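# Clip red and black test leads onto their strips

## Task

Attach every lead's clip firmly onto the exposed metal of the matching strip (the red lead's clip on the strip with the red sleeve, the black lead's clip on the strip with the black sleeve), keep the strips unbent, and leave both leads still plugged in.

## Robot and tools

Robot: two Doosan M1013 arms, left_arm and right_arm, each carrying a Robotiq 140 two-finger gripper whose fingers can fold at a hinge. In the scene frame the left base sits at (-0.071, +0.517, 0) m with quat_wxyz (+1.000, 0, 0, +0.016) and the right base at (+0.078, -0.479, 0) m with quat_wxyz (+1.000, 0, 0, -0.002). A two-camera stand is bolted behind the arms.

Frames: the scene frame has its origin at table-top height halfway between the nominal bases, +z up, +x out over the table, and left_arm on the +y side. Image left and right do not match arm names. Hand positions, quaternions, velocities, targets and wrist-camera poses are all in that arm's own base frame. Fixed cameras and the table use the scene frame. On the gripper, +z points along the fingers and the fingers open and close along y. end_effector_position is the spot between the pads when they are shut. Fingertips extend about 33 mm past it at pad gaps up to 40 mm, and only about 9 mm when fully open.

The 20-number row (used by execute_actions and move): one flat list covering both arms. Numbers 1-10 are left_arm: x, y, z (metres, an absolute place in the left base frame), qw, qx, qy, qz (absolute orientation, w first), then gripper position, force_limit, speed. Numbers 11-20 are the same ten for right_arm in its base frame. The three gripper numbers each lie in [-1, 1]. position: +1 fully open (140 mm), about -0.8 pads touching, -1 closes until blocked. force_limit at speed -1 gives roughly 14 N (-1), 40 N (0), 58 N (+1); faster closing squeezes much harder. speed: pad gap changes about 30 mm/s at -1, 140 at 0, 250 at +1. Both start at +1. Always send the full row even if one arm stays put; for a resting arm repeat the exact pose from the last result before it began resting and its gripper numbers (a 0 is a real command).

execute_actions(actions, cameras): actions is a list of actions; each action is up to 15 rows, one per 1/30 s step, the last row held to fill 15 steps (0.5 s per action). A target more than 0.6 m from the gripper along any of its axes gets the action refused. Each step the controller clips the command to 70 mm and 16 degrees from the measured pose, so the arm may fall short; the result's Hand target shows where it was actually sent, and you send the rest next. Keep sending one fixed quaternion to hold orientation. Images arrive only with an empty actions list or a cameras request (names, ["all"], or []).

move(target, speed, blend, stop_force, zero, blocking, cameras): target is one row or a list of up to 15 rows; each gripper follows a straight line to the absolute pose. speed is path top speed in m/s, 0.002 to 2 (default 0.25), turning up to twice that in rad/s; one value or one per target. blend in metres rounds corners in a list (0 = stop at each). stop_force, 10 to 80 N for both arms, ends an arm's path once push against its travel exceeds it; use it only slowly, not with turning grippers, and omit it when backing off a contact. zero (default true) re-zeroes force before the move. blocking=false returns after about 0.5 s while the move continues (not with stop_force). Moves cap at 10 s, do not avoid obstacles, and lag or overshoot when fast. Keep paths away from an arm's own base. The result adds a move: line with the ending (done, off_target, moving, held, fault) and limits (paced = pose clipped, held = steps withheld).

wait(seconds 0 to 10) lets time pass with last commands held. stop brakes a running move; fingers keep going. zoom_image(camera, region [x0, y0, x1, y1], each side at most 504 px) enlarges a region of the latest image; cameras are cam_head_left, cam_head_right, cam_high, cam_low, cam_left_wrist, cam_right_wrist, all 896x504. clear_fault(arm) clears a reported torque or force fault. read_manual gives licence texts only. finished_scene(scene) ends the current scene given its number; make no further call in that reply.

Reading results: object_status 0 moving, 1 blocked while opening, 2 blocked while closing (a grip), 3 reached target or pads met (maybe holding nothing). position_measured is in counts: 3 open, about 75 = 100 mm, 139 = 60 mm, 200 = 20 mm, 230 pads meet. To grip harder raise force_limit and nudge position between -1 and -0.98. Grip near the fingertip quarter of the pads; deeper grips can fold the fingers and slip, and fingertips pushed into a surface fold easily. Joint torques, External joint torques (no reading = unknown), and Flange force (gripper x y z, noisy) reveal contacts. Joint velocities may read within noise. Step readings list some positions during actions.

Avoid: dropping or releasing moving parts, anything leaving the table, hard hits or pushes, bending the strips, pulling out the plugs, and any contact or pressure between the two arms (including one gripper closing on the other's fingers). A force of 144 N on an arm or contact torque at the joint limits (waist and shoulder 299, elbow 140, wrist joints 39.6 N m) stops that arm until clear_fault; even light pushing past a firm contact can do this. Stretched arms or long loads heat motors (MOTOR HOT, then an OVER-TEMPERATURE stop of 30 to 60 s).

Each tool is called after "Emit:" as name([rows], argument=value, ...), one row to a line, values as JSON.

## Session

Emit:
execute_actions(actions=[])

Emit:
zoom_image(camera="cam_head_left", region=[380, 180, 700, 360])

Emit:
zoom_image(camera="cam_high", region=[400, 100, 720, 280])

Scene clock: 0.00 s.
left_arm: end_effector_position=(+0.5660, -0.0142, +0.2185) position_measured=3 object_status=3 end_effector_quat_wxyz=(-0.125, +0.227, +0.965, +0.040) | right_arm: end_effector_position=(+0.6686, +0.6716, +0.1666) position_measured=3 object_status=3 end_effector_quat_wxyz=(-0.016, +0.749, -0.663, -0.018)
Joint positions: left_arm=[-0.145 0.208 1.767 0.101 1.411 -1.281] | right_arm=[0.737 0.689 1.12 0.041 1.305 3.747]
Joint velocities: within noise
Joint torques (N m): no reading
External joint torques (N m): no reading
Flange force (N): no reading
Hand target: left_arm +0.5660, -0.0142, +0.2185; -0.125, +0.227, +0.965, +0.040 | right_arm +0.6686, +0.6716, +0.1666; -0.016, +0.749, -0.663, -0.018
Tool commands: left_gripper/position=+1.0 left_gripper/force_limit=+1.0 left_gripper/speed=+1.0 right_gripper/position=+1.0 right_gripper/force_limit=+1.0 right_gripper/speed=+1.0

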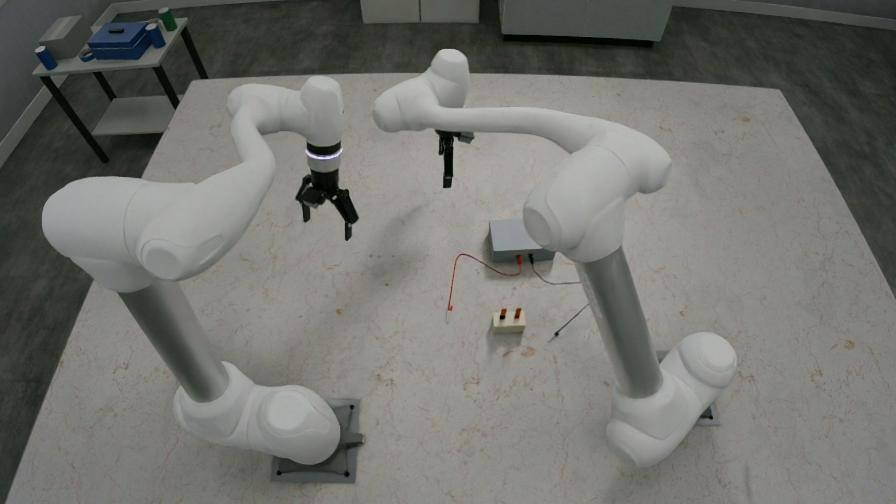

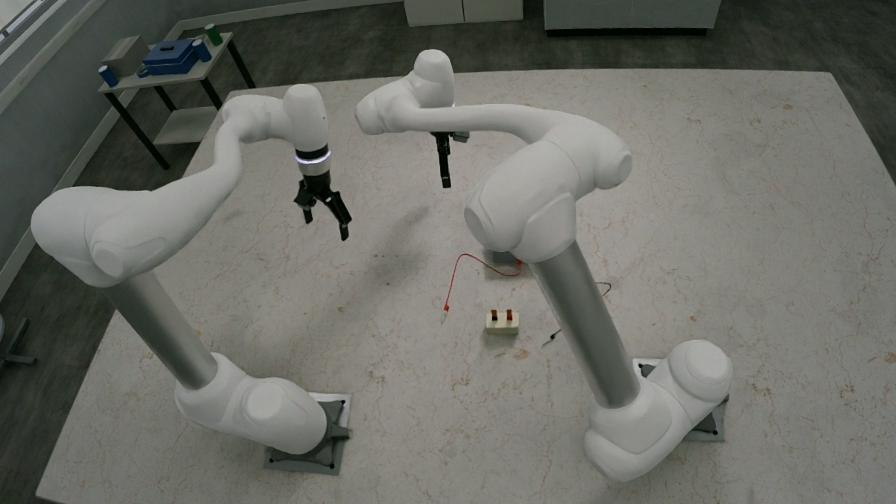

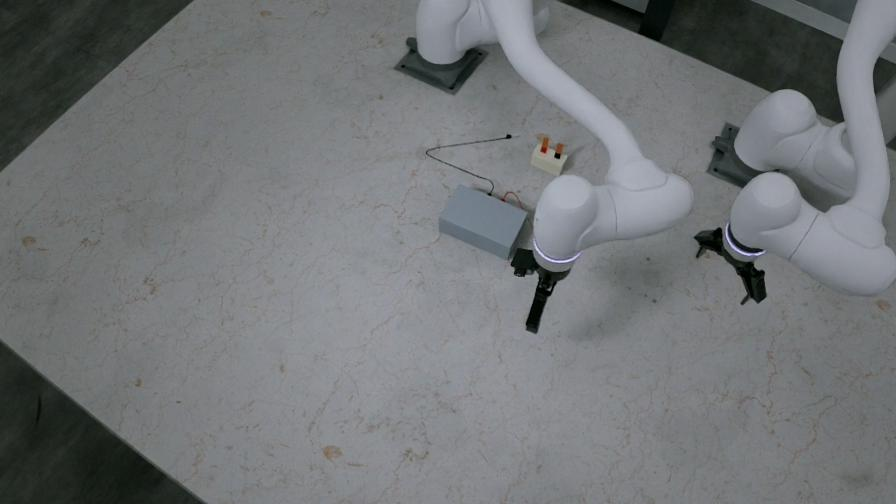

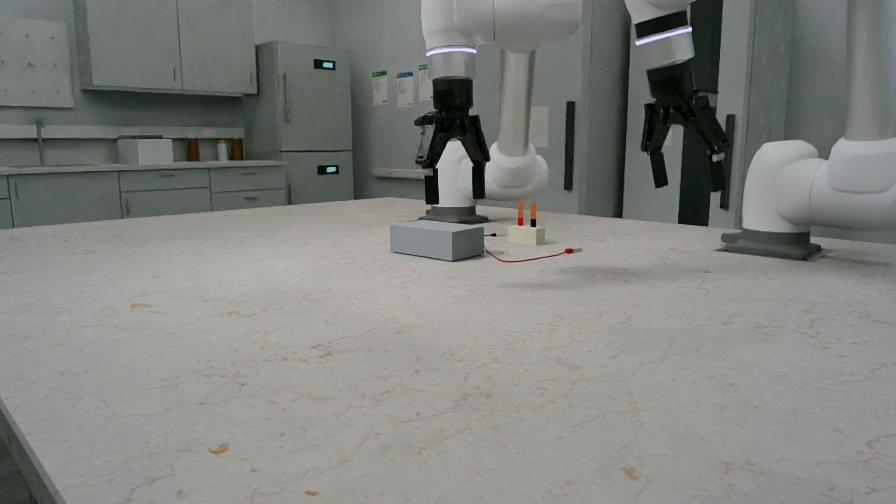

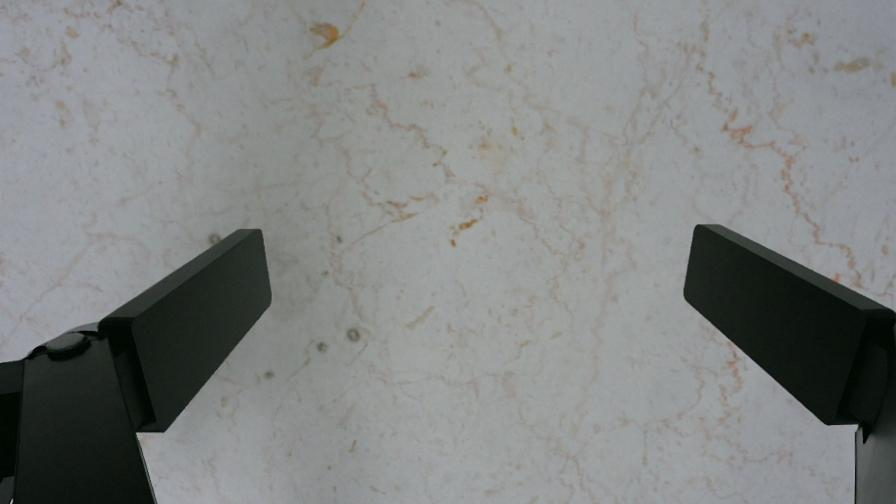

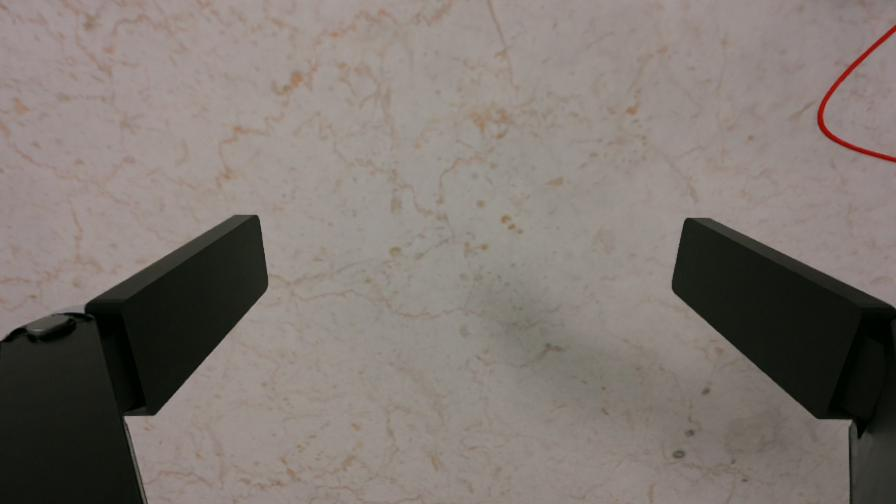

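Scaled by 1.575 from the camera's 896x504 image, which has a finer 1280x720 frame.

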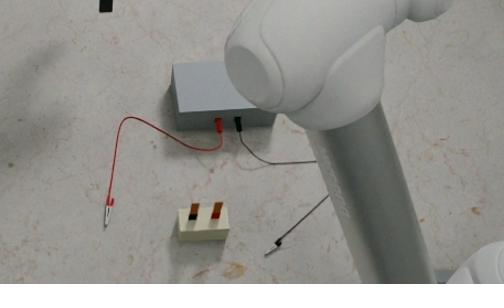

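Scaled by 1.575 from the camera's 896x504 image, which has a finer 1280x720 frame.

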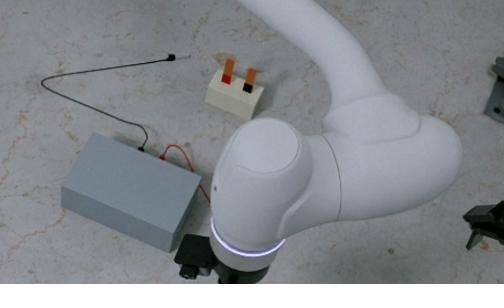

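Emit:
move([
  [0.47, -0.20, 0.18, 0, 0.1822, 0.9833, 0, -0.325, 0, 0, 0.40, 0.46, 0.22, 0, 0.9781, 0.2079, 0, -0.325, 0, 0],
  [0.381, -0.3635, 0.107, 0, 0.1115, 0.9938, 0, -0.325, 0, 0, 0.1727, 0.3317, 0.083, 0, 0.4107, 0.9118, 0, -0.325, 0, 0],
], speed=0.6, blend=0.08, cameras=["cam_left_wrist", "cam_right_wrist", "cam_head_left"])

Emit:
zoom_image(camera="cam_left_wrist", region=[360, 80, 600, 320])

Emit:
zoom_image(camera="cam_right_wrist", region=[360, 80, 600, 320])

Scene clock: 11.13 s.
left_arm: end_effector_position=(+0.3810, -0.3635, +0.1070) position_measured=170 object_status=3 end_effector_quat_wxyz=(+0.000, +0.111, +0.994, +0.000) | right_arm: end_effector_position=(+0.1727, +0.3317, +0.0830) position_measured=170 object_status=3 end_effector_quat_wxyz=(+0.000, +0.411, +0.912, +0.000)
Joint positions: left_arm=[-0.827 0.118 2.081 0 0.942 -2.175] | right_arm=[0.998 -0.097 2.354 0 0.885 0.274]
Joint torques (N m): left_arm=[0.97 -52.43 -32.88 3.65 -0.03 -0.4] | right_arm=[-2.12 -23.75 -31.5 3.36 0.43 0.3]
External joint torques (N m): left_arm=[-0.83 6.55 -0.79 -0.22 0.07 0.4] | right_arm=[2.04 1.85 -0.62 -0.03 -0.46 -0.3]
Flange force (N): left_arm=[-9.2 -6.4 6.2] | right_arm=[6.0 2.8 3.2]
Hand target: left_arm +0.3810, -0.3635, +0.1070; +0.000, +0.111, +0.994, +0.000 | right_arm +0.1727, +0.3317, +0.0830; +0.000, +0.411, +0.912, +0.000
Off the commanded pose: left_arm 0.000 m, 0 deg | right_arm 0.000 m, 0 deg.
move: done
Images, in order (width x height): cam_head_left 896x504, cam_left_wrist 896x504, cam_right_wrist 896x504.

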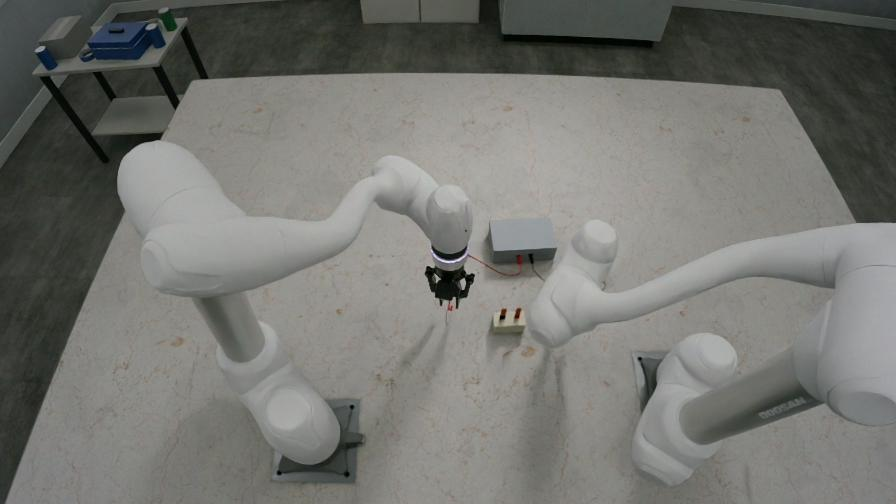

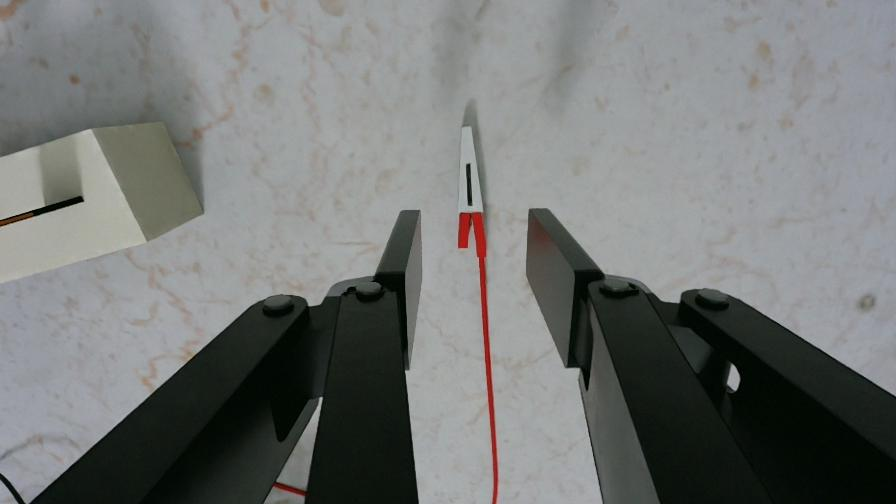

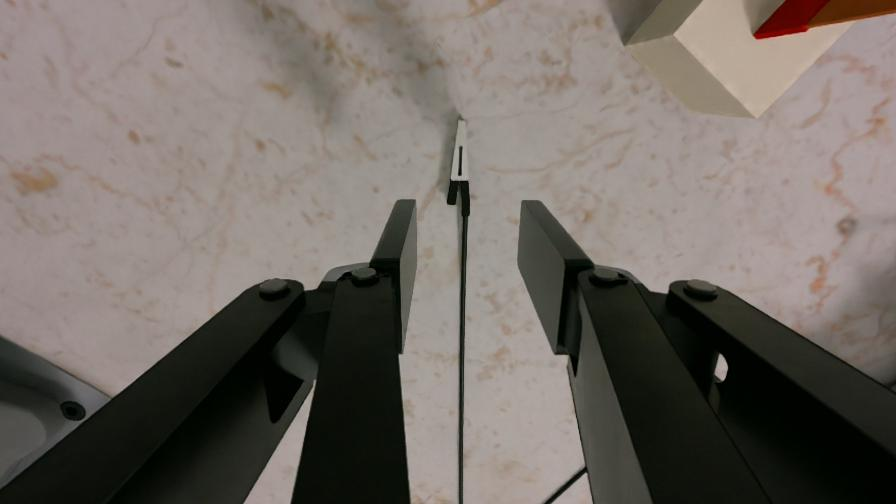

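Scaled by 2.100 from the camera's 896x504 image, which has a finer 1280x720 frame.

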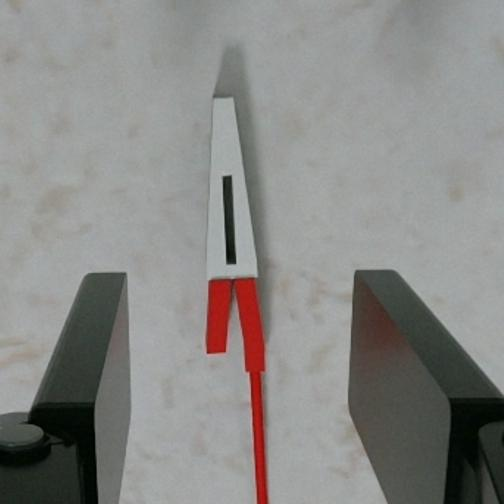

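Scaled by 2.100 from the camera's 896x504 image, which has a finer 1280x720 frame.

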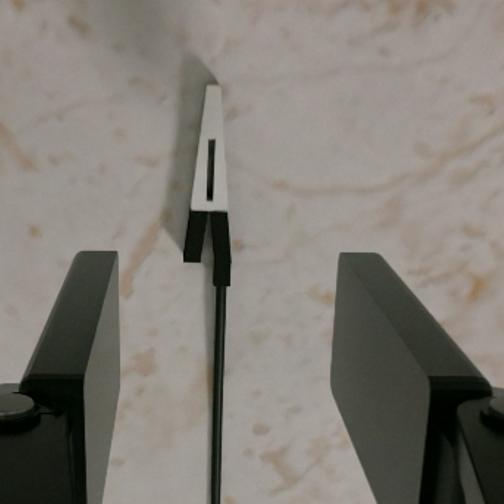

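Emit:
zoom_image(camera="cam_right_wrist", region=[600, 0, 896, 150])

Emit:
zoom_image(camera="cam_left_wrist", region=[0, 100, 230, 290])

Emit:
execute_actions(actions=[], cameras=["cam_low", "cam_high"])

Emit:
zoom_image(camera="cam_low", region=[440, 170, 620, 270])

Scaled by 1.703 from the camera's 896x504 image, which has a finer 1280x720 frame.

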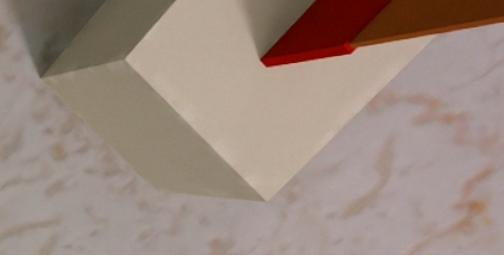

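Scaled by 2.191 from the camera's 896x504 image, which has a finer 1280x720 frame.

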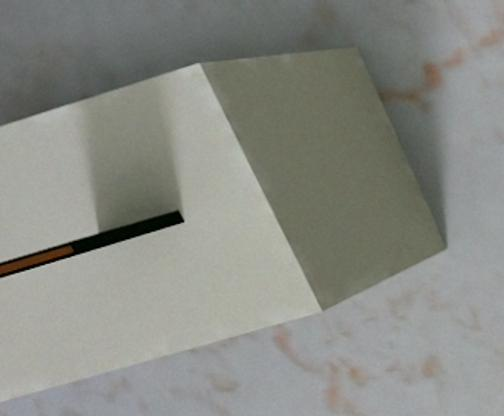

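Scene clock: 12.93 s.
left_arm: end_effector_position=(+0.3810, -0.3635, +0.1070) position_measured=170 object_status=3 end_effector_quat_wxyz=(+0.000, +0.111, +0.994, +0.000) | right_arm: end_effector_position=(+0.1727, +0.3317, +0.0830) position_measured=170 object_status=3 end_effector_quat_wxyz=(+0.000, +0.411, +0.912, +0.000)
Joint positions: left_arm=[-0.827 0.118 2.081 0 0.942 -2.175] | right_arm=[0.998 -0.097 2.354 0 0.885 0.274]
Joint velocities: within noise
Joint torques (N m): left_arm=[0.78 -52.06 -32.76 3.65 -0.07 -0.34] | right_arm=[-1.83 -23.36 -31.73 3.43 0.4 0.35]
External joint torques (N m): left_arm=[-0.66 6.51 -0.89 -0.22 0.09 0.34] | right_arm=[1.77 1.41 -0.38 -0.1 -0.43 -0.35]
Flange force (N): left_arm=[-9.4 -6.3 6.0] | right_arm=[4.8 1.9 2.7]
Hand target: left_arm +0.3810, -0.3635, +0.1070; +0.000, +0.111, +0.994, +0.000 | right_arm +0.1727, +0.3317, +0.0830; +0.000, +0.411, +0.912, +0.000
Tool commands: left_gripper/position=-0.325 left_gripper/force_limit=+0.0 left_gripper/speed=+0.0 right_gripper/position=-0.325 right_gripper/force_limit=+0.0 right_gripper/speed=+0.0
Off the commanded pose: left_arm 0.000 m, 0 deg | right_arm 0.000 m, 0 deg.
Images, in order (width x height): cam_high 896x504, cam_low 896x504.

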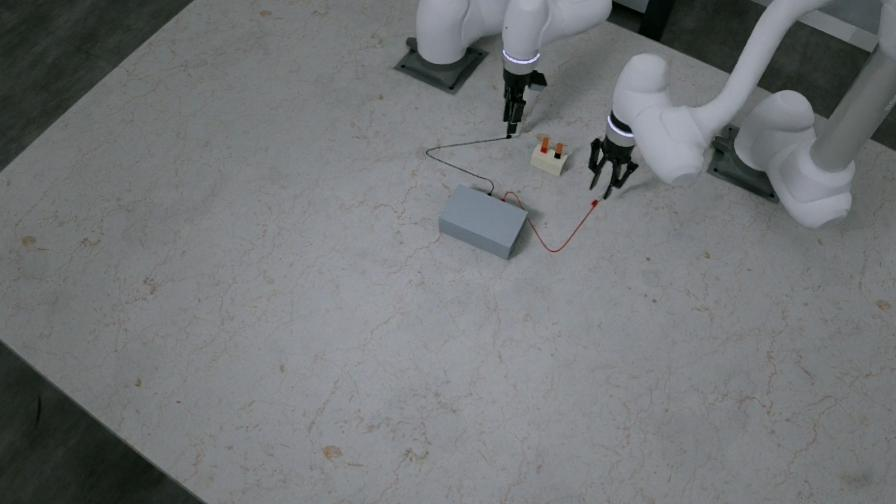

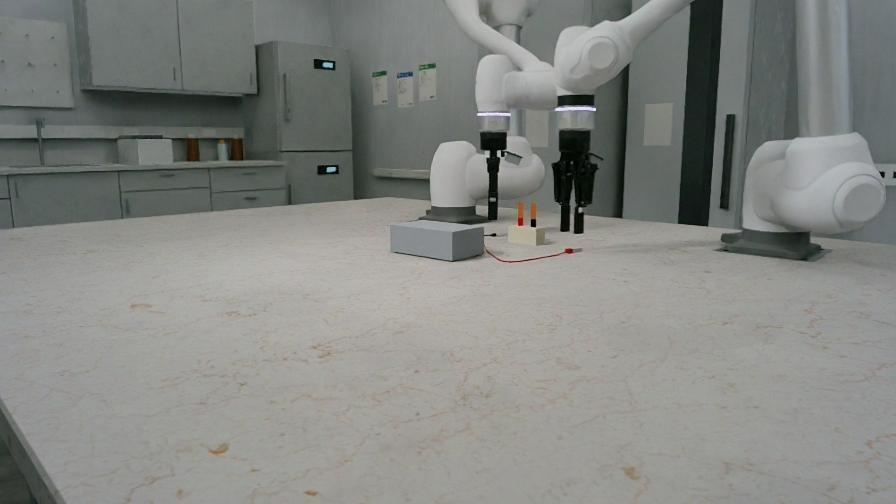

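Scaled by 2.800 from the camera's 896x504 image, which has a finer 1280x720 frame.

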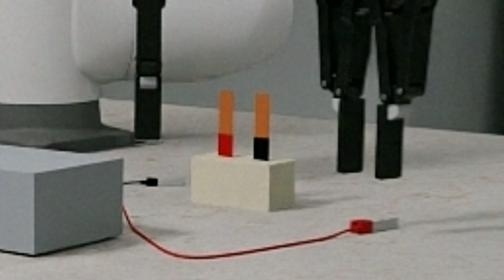

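Emit:
move([
  [0.3884, -0.3641, 0.060, 0, 0.0789, 0.9969, 0, -0.325, 0, 0, 0.1678, 0.3346, 0.0342, 0, 0.4147, 0.9100, 0, -0.325, 0, 0],
  [0.3884, -0.3641, 0.060, 0, 0.0789, 0.9969, 0, -1, 0, -1, 0.1678, 0.3346, 0.0342, 0, 0.4147, 0.9100, 0, -1, 0, -1],
  [0.3884, -0.3641, 0.12, 0, 0.0789, 0.9969, 0, -1, 0, -1, 0.1678, 0.3346, 0.095, 0, 0.4147, 0.9100, 0, -1, 0, -1],
], speed=[0.1, 0.1, 0.15], cameras=["cam_left_wrist", "cam_right_wrist"])

Emit:
zoom_image(camera="cam_left_wrist", region=[400, 80, 560, 320])

Emit:
zoom_image(camera="cam_right_wrist", region=[400, 80, 560, 320])

Scene clock: 22.77 s.
left_arm: end_effector_position=(+0.3884, -0.3641, +0.1199) position_measured=217 object_status=2 end_effector_quat_wxyz=(+0.000, +0.079, +0.997, +0.000) | right_arm: end_effector_position=(+0.1678, +0.3346, +0.0949) position_measured=221 object_status=2 end_effector_quat_wxyz=(+0.000, +0.415, +0.910, +0.000)
Joint positions: left_arm=[-0.818 0.113 2.058 0 0.97 -2.231] | right_arm=[1.014 -0.113 2.34 0 0.915 0.298]
Joint torques (N m): left_arm=[0.54 -52.51 -33.34 3.74 -0.09 -0.33] | right_arm=[-1.9 -23.12 -31.65 3.51 0.36 0.35]
External joint torques (N m): left_arm=[-0.38 6.47 -1 -0.25 0.12 0.33] | right_arm=[1.76 2.14 -1.19 -0.11 -0.39 -0.35]
Flange force (N): left_arm=[-9.5 -6.5 5.4] | right_arm=[5.8 4.2 2.6]
Hand target: left_arm +0.3884, -0.3641, +0.1200; +0.000, +0.079, +0.997, +0.000 | right_arm +0.1678, +0.3346, +0.0950; +0.000, +0.415, +0.910, +0.000
Off the commanded pose: left_arm 0.000 m, 0 deg | right_arm 0.000 m, 0 deg.
move: done
Images, in order (width x height): cam_left_wrist 896x504, cam_right_wrist 896x504.

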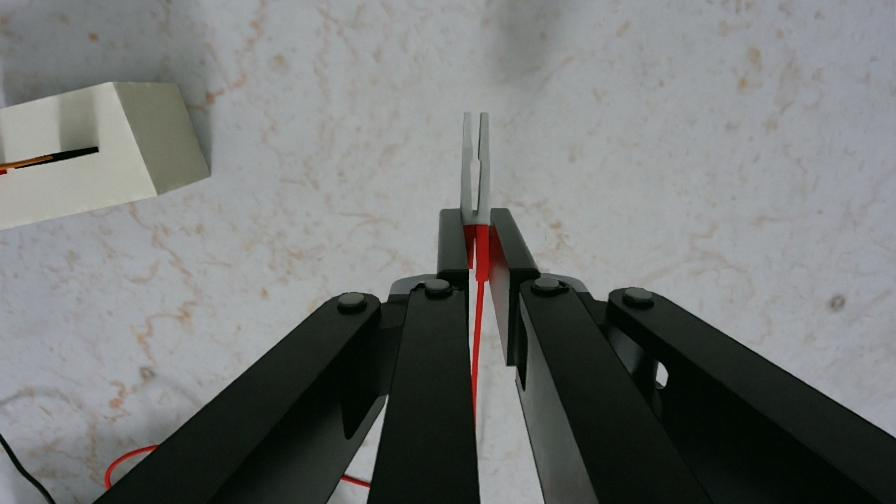

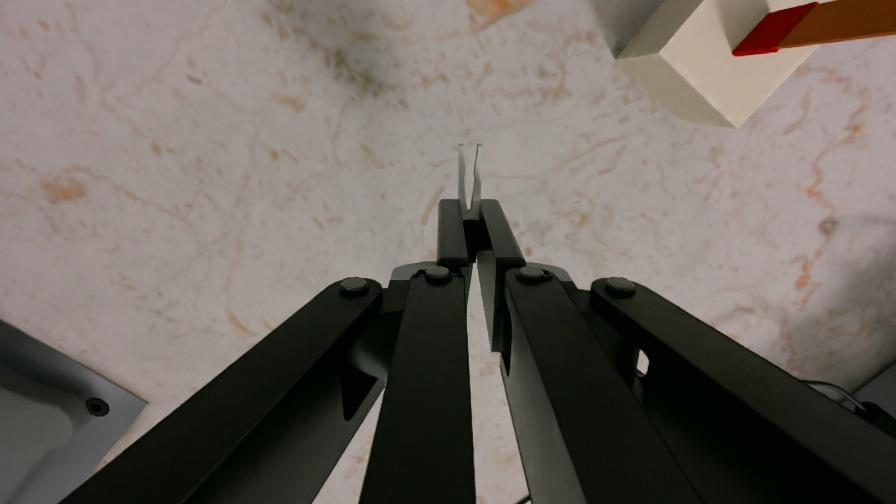

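Scaled by 2.100 from the camera's 896x504 image, which has a finer 1280x720 frame.

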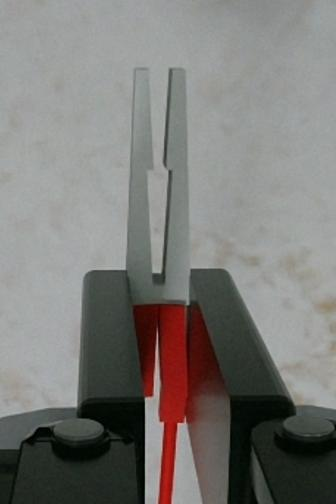

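Scaled by 2.100 from the camera's 896x504 image, which has a finer 1280x720 frame.

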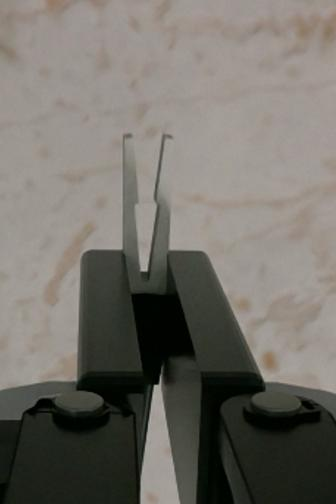

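Emit:
move([
  [0.40, -0.43, 0.20, 0, 0.3007, 0.9537, 0, -0.98, 1, -1, 0.27, 0.31, 0.16, 0, 0.1305, 0.9914, 0, -1, 0, -1],
  [0.42, -0.56, 0.20, 0, 0.5, 0.8660, 0, -0.98, 1, -1, 0.381, 0.2605, 0.16, 0, -0.3007, 0.9537, 0, -1, 0, -1],
  [0.3343, -0.6402, 0.142, 0, 0.7022, 0.7120, 0, -0.98, 1, -1, 0.381, 0.2605, 0.16, 0, -0.3007, 0.9537, 0, -1, 0, -1],
], speed=[0.4, 0.5, 0.4], blend=[0.05, 0.05, 0], cameras=["cam_left_wrist", "cam_right_wrist", "cam_low", "cam_head_left"])

Emit:
zoom_image(camera="cam_left_wrist", region=[380, 0, 560, 240])

Emit:
zoom_image(camera="cam_low", region=[440, 170, 600, 270])

Scene clock: 26.10 s.
left_arm: end_effector_position=(+0.4078, -0.4829, +0.2000) position_measured=219 object_status=2 end_effector_quat_wxyz=(+0.001, +0.384, +0.923, +0.000) | right_arm: end_effector_position=(+0.3060, +0.2933, +0.1600) position_measured=221 object_status=2 end_effector_quat_wxyz=(+0.010, -0.007, +1.000, -0.008)
Joint positions: left_arm=[-0.925 0.195 1.796 0.001 1.149 -1.708] | right_arm=[0.703 -0.103 2.192 -0.029 1.049 -0.867]
Joint torques (N m): left_arm=[0.8 -65.28 -37.36 3.99 0.01 -0.28] | right_arm=[-2.83 -27.15 -35.59 3.75 0.46 0.29]
External joint torques (N m): left_arm=[-0.75 7.08 -0.74 -0.09 0.03 0.28] | right_arm=[2.67 2.16 -0.35 -0.08 -0.45 -0.29]
Flange force (N): left_arm=[-11.9 -1.7 3.9] | right_arm=[0.5 7.4 2.5]
Hand target: left_arm +0.4078, -0.4828, +0.2000; +0.001, +0.384, +0.923, +0.000 | right_arm +0.3060, +0.2933, +0.1600; +0.010, -0.007, +1.000, -0.008
Off the commanded pose: left_arm 0.183 m, 44 deg | right_arm 0.082 m, 34 deg.
led back after a hold (right arm): the arm was led back toward your command in small steps, so it may still be short of it.
move: held (left_arm, right_arm; a check stopped the path); path passed 1 of 3 targets; limits=held
pose unreachable (left arm): on one or more control steps of this call, first in action 0 (counted from 0), this arm could not follow its commanded pose, so it was not sent that pose on those steps. It may still have moved: this result reports where it is.
cause: moving toward the commanded pose would bring a part of the arm too close to another arm (a part of this arm just beyond joint 5 (wrist pitch) and a part of the right arm just beyond its joint 4 (forearm roll), at the place that arm was heading or pushing toward when its own hold began).
pose unreachable (right arm): on one or more control steps of this call, first in action 0 (counted from 0), this arm could not follow its commanded pose, so it was not sent that pose on those steps. It may still have moved: this result reports where it is.
cause: moving toward the commanded pose would bring a part of the arm too close to another arm (a part of this arm just beyond joint 4 (forearm roll) and a part of the left arm just beyond its joint 5 (wrist pitch), along the way the arms are being sent, or toward where that arm still pushes).
Images, in order (width x height): cam_head_left 896x504, cam_low 896x504, cam_left_wrist 896x504, cam_right_wrist 896x504.

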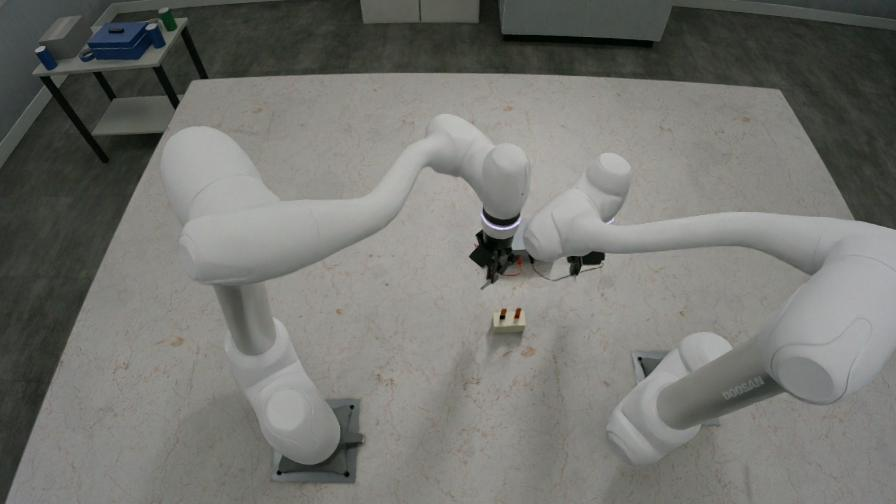

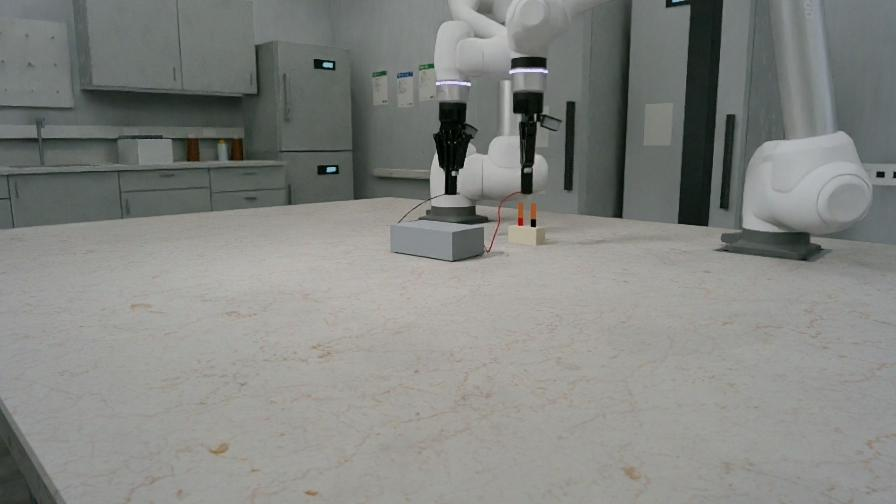

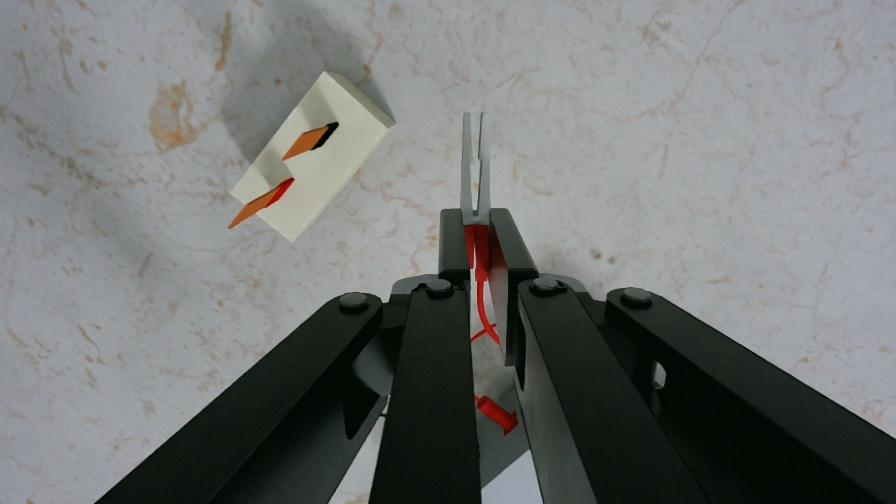

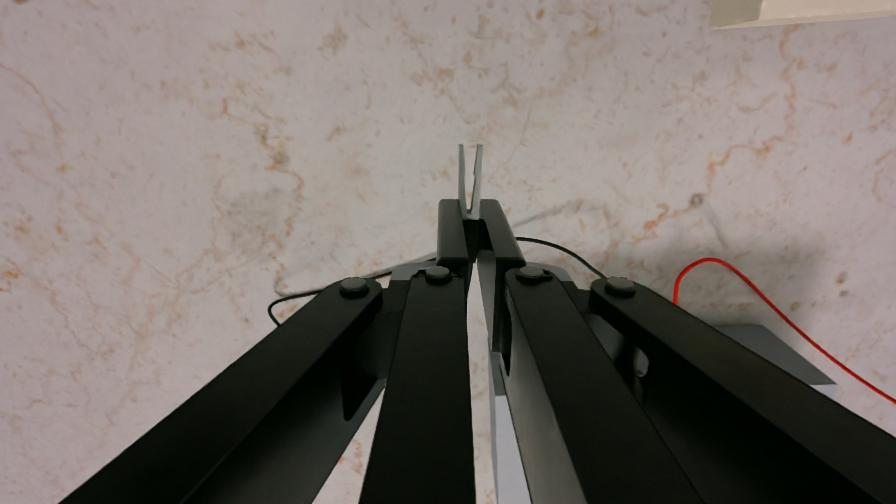

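Scaled by 2.100 from the camera's 896x504 image, which has a finer 1280x720 frame.

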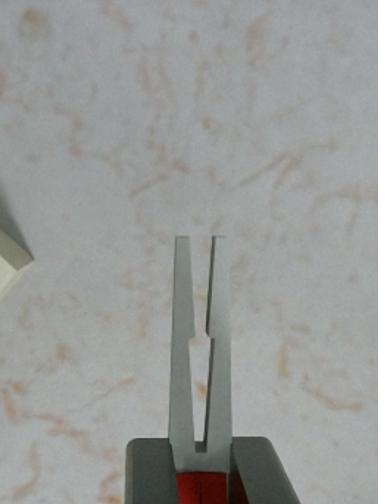

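Scaled by 3.150 from the camera's 896x504 image, which has a finer 1280x720 frame.

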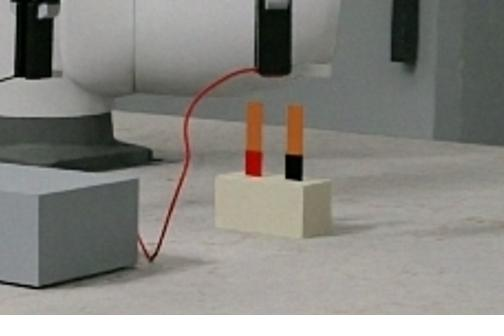

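Emit:
move([
  [0.4821, -0.2927, 0.17, 0, 0.5, 0.8660, 0, -0.98, 1, -1, 0.306, 0.2933, 0.17, 0, 0, 1, 0, -1, 0, -1],
  [0.4821, -0.2927, 0.15, 0, 0.5, 0.8660, 0, -0.98, 1, -1, 0.3052, 0.4502, 0.17, 0, -0.5, 0.8660, 0, -1, 0, -1],
  [0.4821, -0.2927, 0.15, 0, 0.5, 0.8660, 0, -0.98, 1, -1, 0.2497, 0.565, 0.16, 0, -0.6820, 0.7314, 0, -1, 0, -1],
  [0.4821, -0.2927, 0.15, 0, 0.5, 0.8660, 0, -0.98, 1, -1, 0.1942, 0.5664, 0.1176, 0, -0.7242, 0.6896, 0, -1, 0, -1],
], speed=[0.4, 0.4, 0.3, 0.2], blend=[0.03, 0.04, 0.02, 0], cameras=["cam_left_wrist", "cam_right_wrist", "cam_low", "cam_head_left"])

Emit:
zoom_image(camera="cam_right_wrist", region=[380, 0, 560, 240])

Emit:
zoom_image(camera="cam_low", region=[440, 170, 600, 270])

Scene clock: 34.80 s.
left_arm: end_effector_position=(+0.4821, -0.2927, +0.1500) position_measured=219 object_status=2 end_effector_quat_wxyz=(+0.000, +0.500, +0.866, +0.000) | right_arm: end_effector_position=(+0.1943, +0.5664, +0.1177) position_measured=221 object_status=2 end_effector_quat_wxyz=(+0.000, +0.724, -0.690, +0.000)
Joint positions: left_arm=[-0.607 0.132 1.973 0 1.037 -1.13] | right_arm=[1.183 0.214 1.941 0 0.987 -2.008]
Joint torques (N m): left_arm=[0.85 -56.46 -35.28 3.91 -0.09 -0.39] | right_arm=[-2.87 -59.2 -34.01 3.63 0.39 0.25]
External joint torques (N m): left_arm=[-0.73 7.17 -0.56 -0.22 0.12 0.39] | right_arm=[2.66 3.23 -0.57 -0.1 -0.36 -0.25]
Flange force (N): left_arm=[-10.7 5.2 5.6] | right_arm=[-6.9 1.6 3.2]
Hand target: left_arm +0.4821, -0.2927, +0.1500; +0.000, +0.500, +0.866, +0.000 | right_arm +0.1942, +0.5664, +0.1176; +0.000, +0.724, -0.690, +0.000
Off the commanded pose: left_arm 0.000 m, 0 deg | right_arm 0.000 m, 0 deg.
move: done
Images, in order (width x height): cam_head_left 896x504, cam_low 896x504, cam_left_wrist 896x504, cam_right_wrist 896x504.

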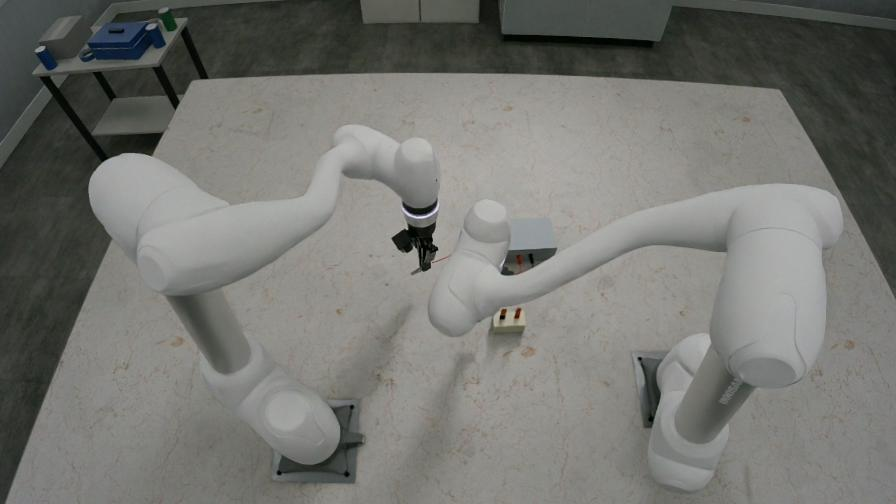

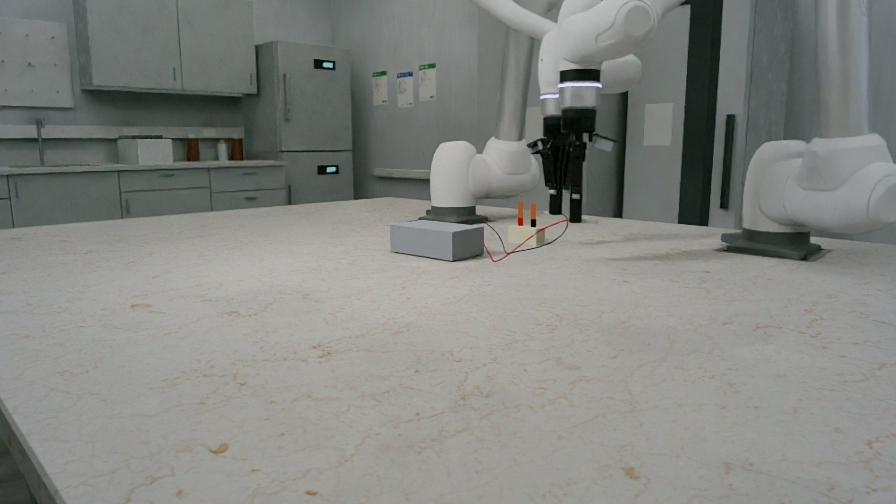

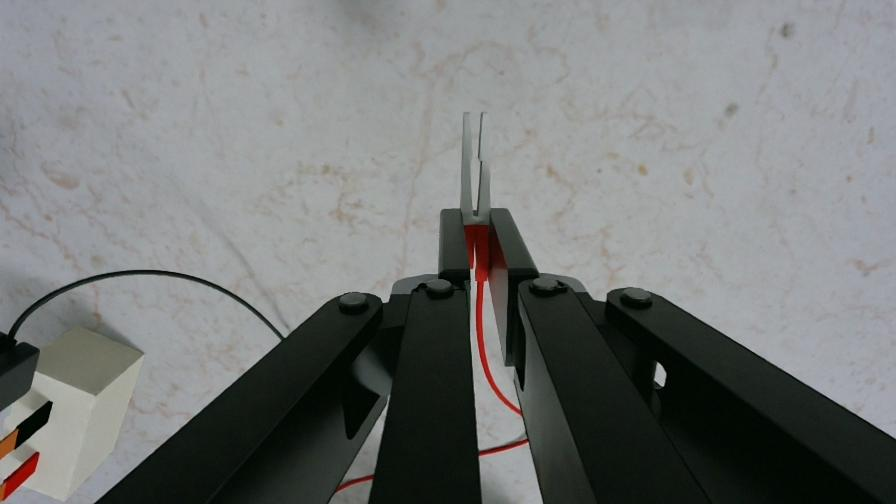

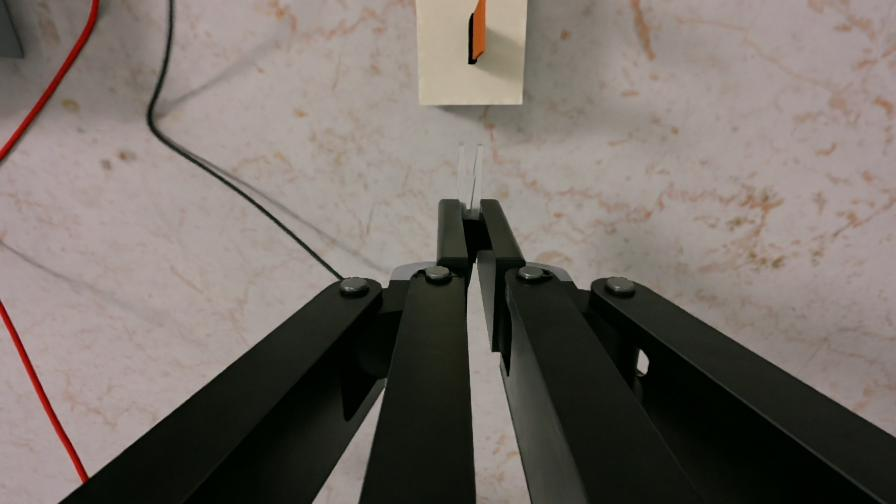

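Scaled by 2.100 from the camera's 896x504 image, which has a finer 1280x720 frame.

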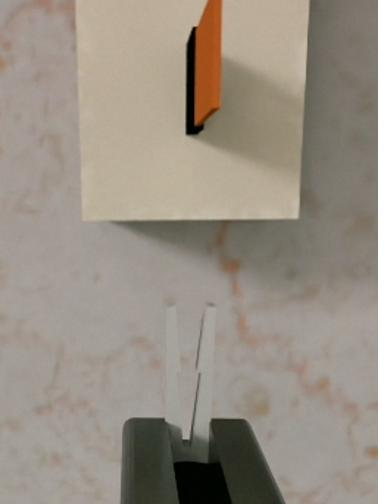

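Scaled by 3.150 from the camera's 896x504 image, which has a finer 1280x720 frame.

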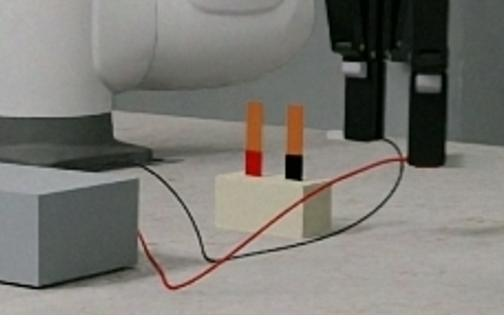

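Emit:
move([
  [0.4821, -0.2927, 0.15, 0, 0.5, 0.8660, 0, -0.98, 1, -1, 0.1928, 0.5513, 0.1176, 0, -0.7242, 0.6896, 0, -1, 0, -1],
  [0.4821, -0.2927, 0.15, 0, 0.5, 0.8660, 0, -0.98, 1, -1, 0.1942, 0.5234, 0.1176, 0, -0.7242, 0.6896, 0, -1, 0, -1],
], speed=0.08, blend=[0.004, 0], cameras=["cam_right_wrist", "cam_low"])

Emit:
zoom_image(camera="cam_right_wrist", region=[380, 40, 560, 280])

Emit:
zoom_image(camera="cam_low", region=[480, 180, 600, 260])

Scene clock: 36.83 s.
left_arm: end_effector_position=(+0.4821, -0.2927, +0.1500) position_measured=219 object_status=2 end_effector_quat_wxyz=(+0.000, +0.500, +0.866, +0.000) | right_arm: end_effector_position=(+0.1942, +0.5235, +0.1176) position_measured=221 object_status=2 end_effector_quat_wxyz=(+0.000, +0.724, -0.690, +0.000)
Joint positions: left_arm=[-0.607 0.132 1.973 0 1.037 -1.13] | right_arm=[1.154 0.155 2.015 0 0.972 -2.037]
Joint torques (N m): left_arm=[0.91 -56.22 -35.25 3.96 -0.02 -0.41] | right_arm=[-1.53 -52.6 -33.53 3.64 0.49 0.44]
External joint torques (N m): left_arm=[-0.9 7.16 -0.58 -0.27 0.05 0.41] | right_arm=[1.39 3.05 -0.71 -0.14 -0.46 -0.44]
Flange force (N): left_arm=[-10.8 4.9 5.7] | right_arm=[-5.9 -0.7 3.3]
Hand target: left_arm +0.4821, -0.2927, +0.1500; +0.000, +0.500, +0.866, +0.000 | right_arm +0.1942, +0.5234, +0.1176; +0.000, +0.724, -0.690, +0.000
Off the commanded pose: left_arm 0.000 m, 0 deg | right_arm 0.000 m, 0 deg.
move: done
Images, in order (width x height): cam_low 896x504, cam_right_wrist 896x504.

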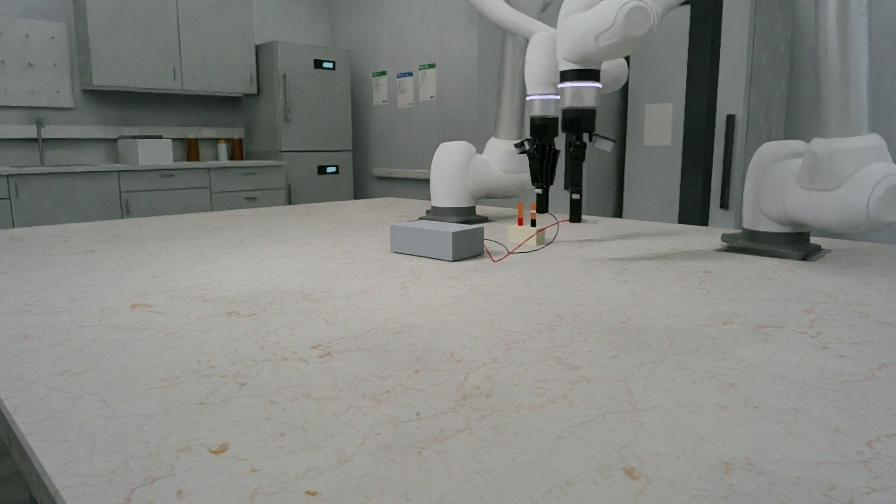

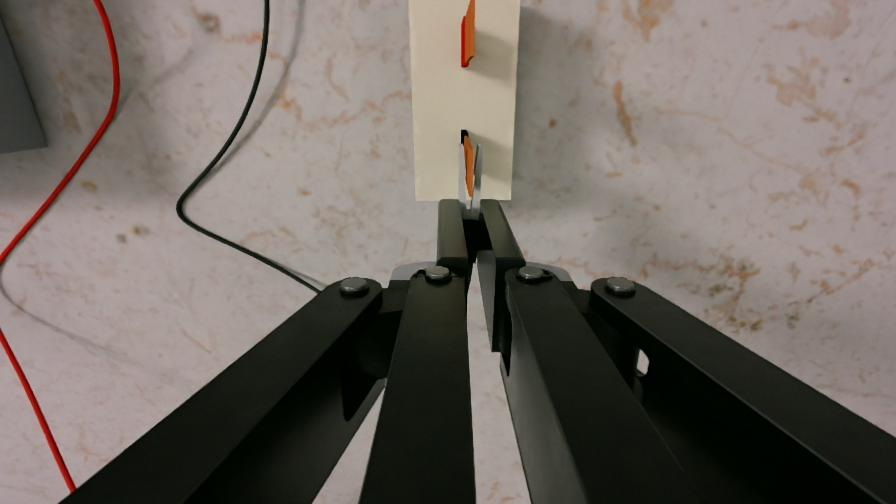

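Scaled by 2.100 from the camera's 896x504 image, which has a finer 1280x720 frame.

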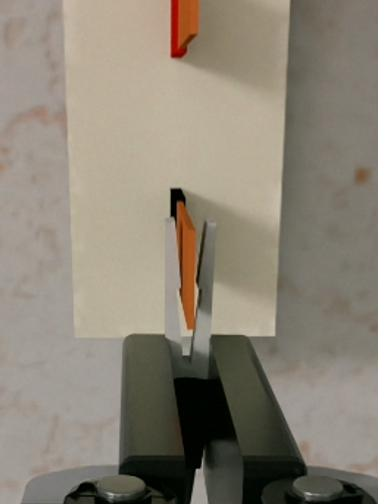

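Scaled by 4.200 from the camera's 896x504 image, which has a finer 1280x720 frame.

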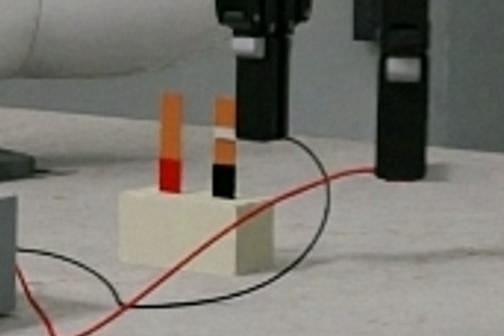

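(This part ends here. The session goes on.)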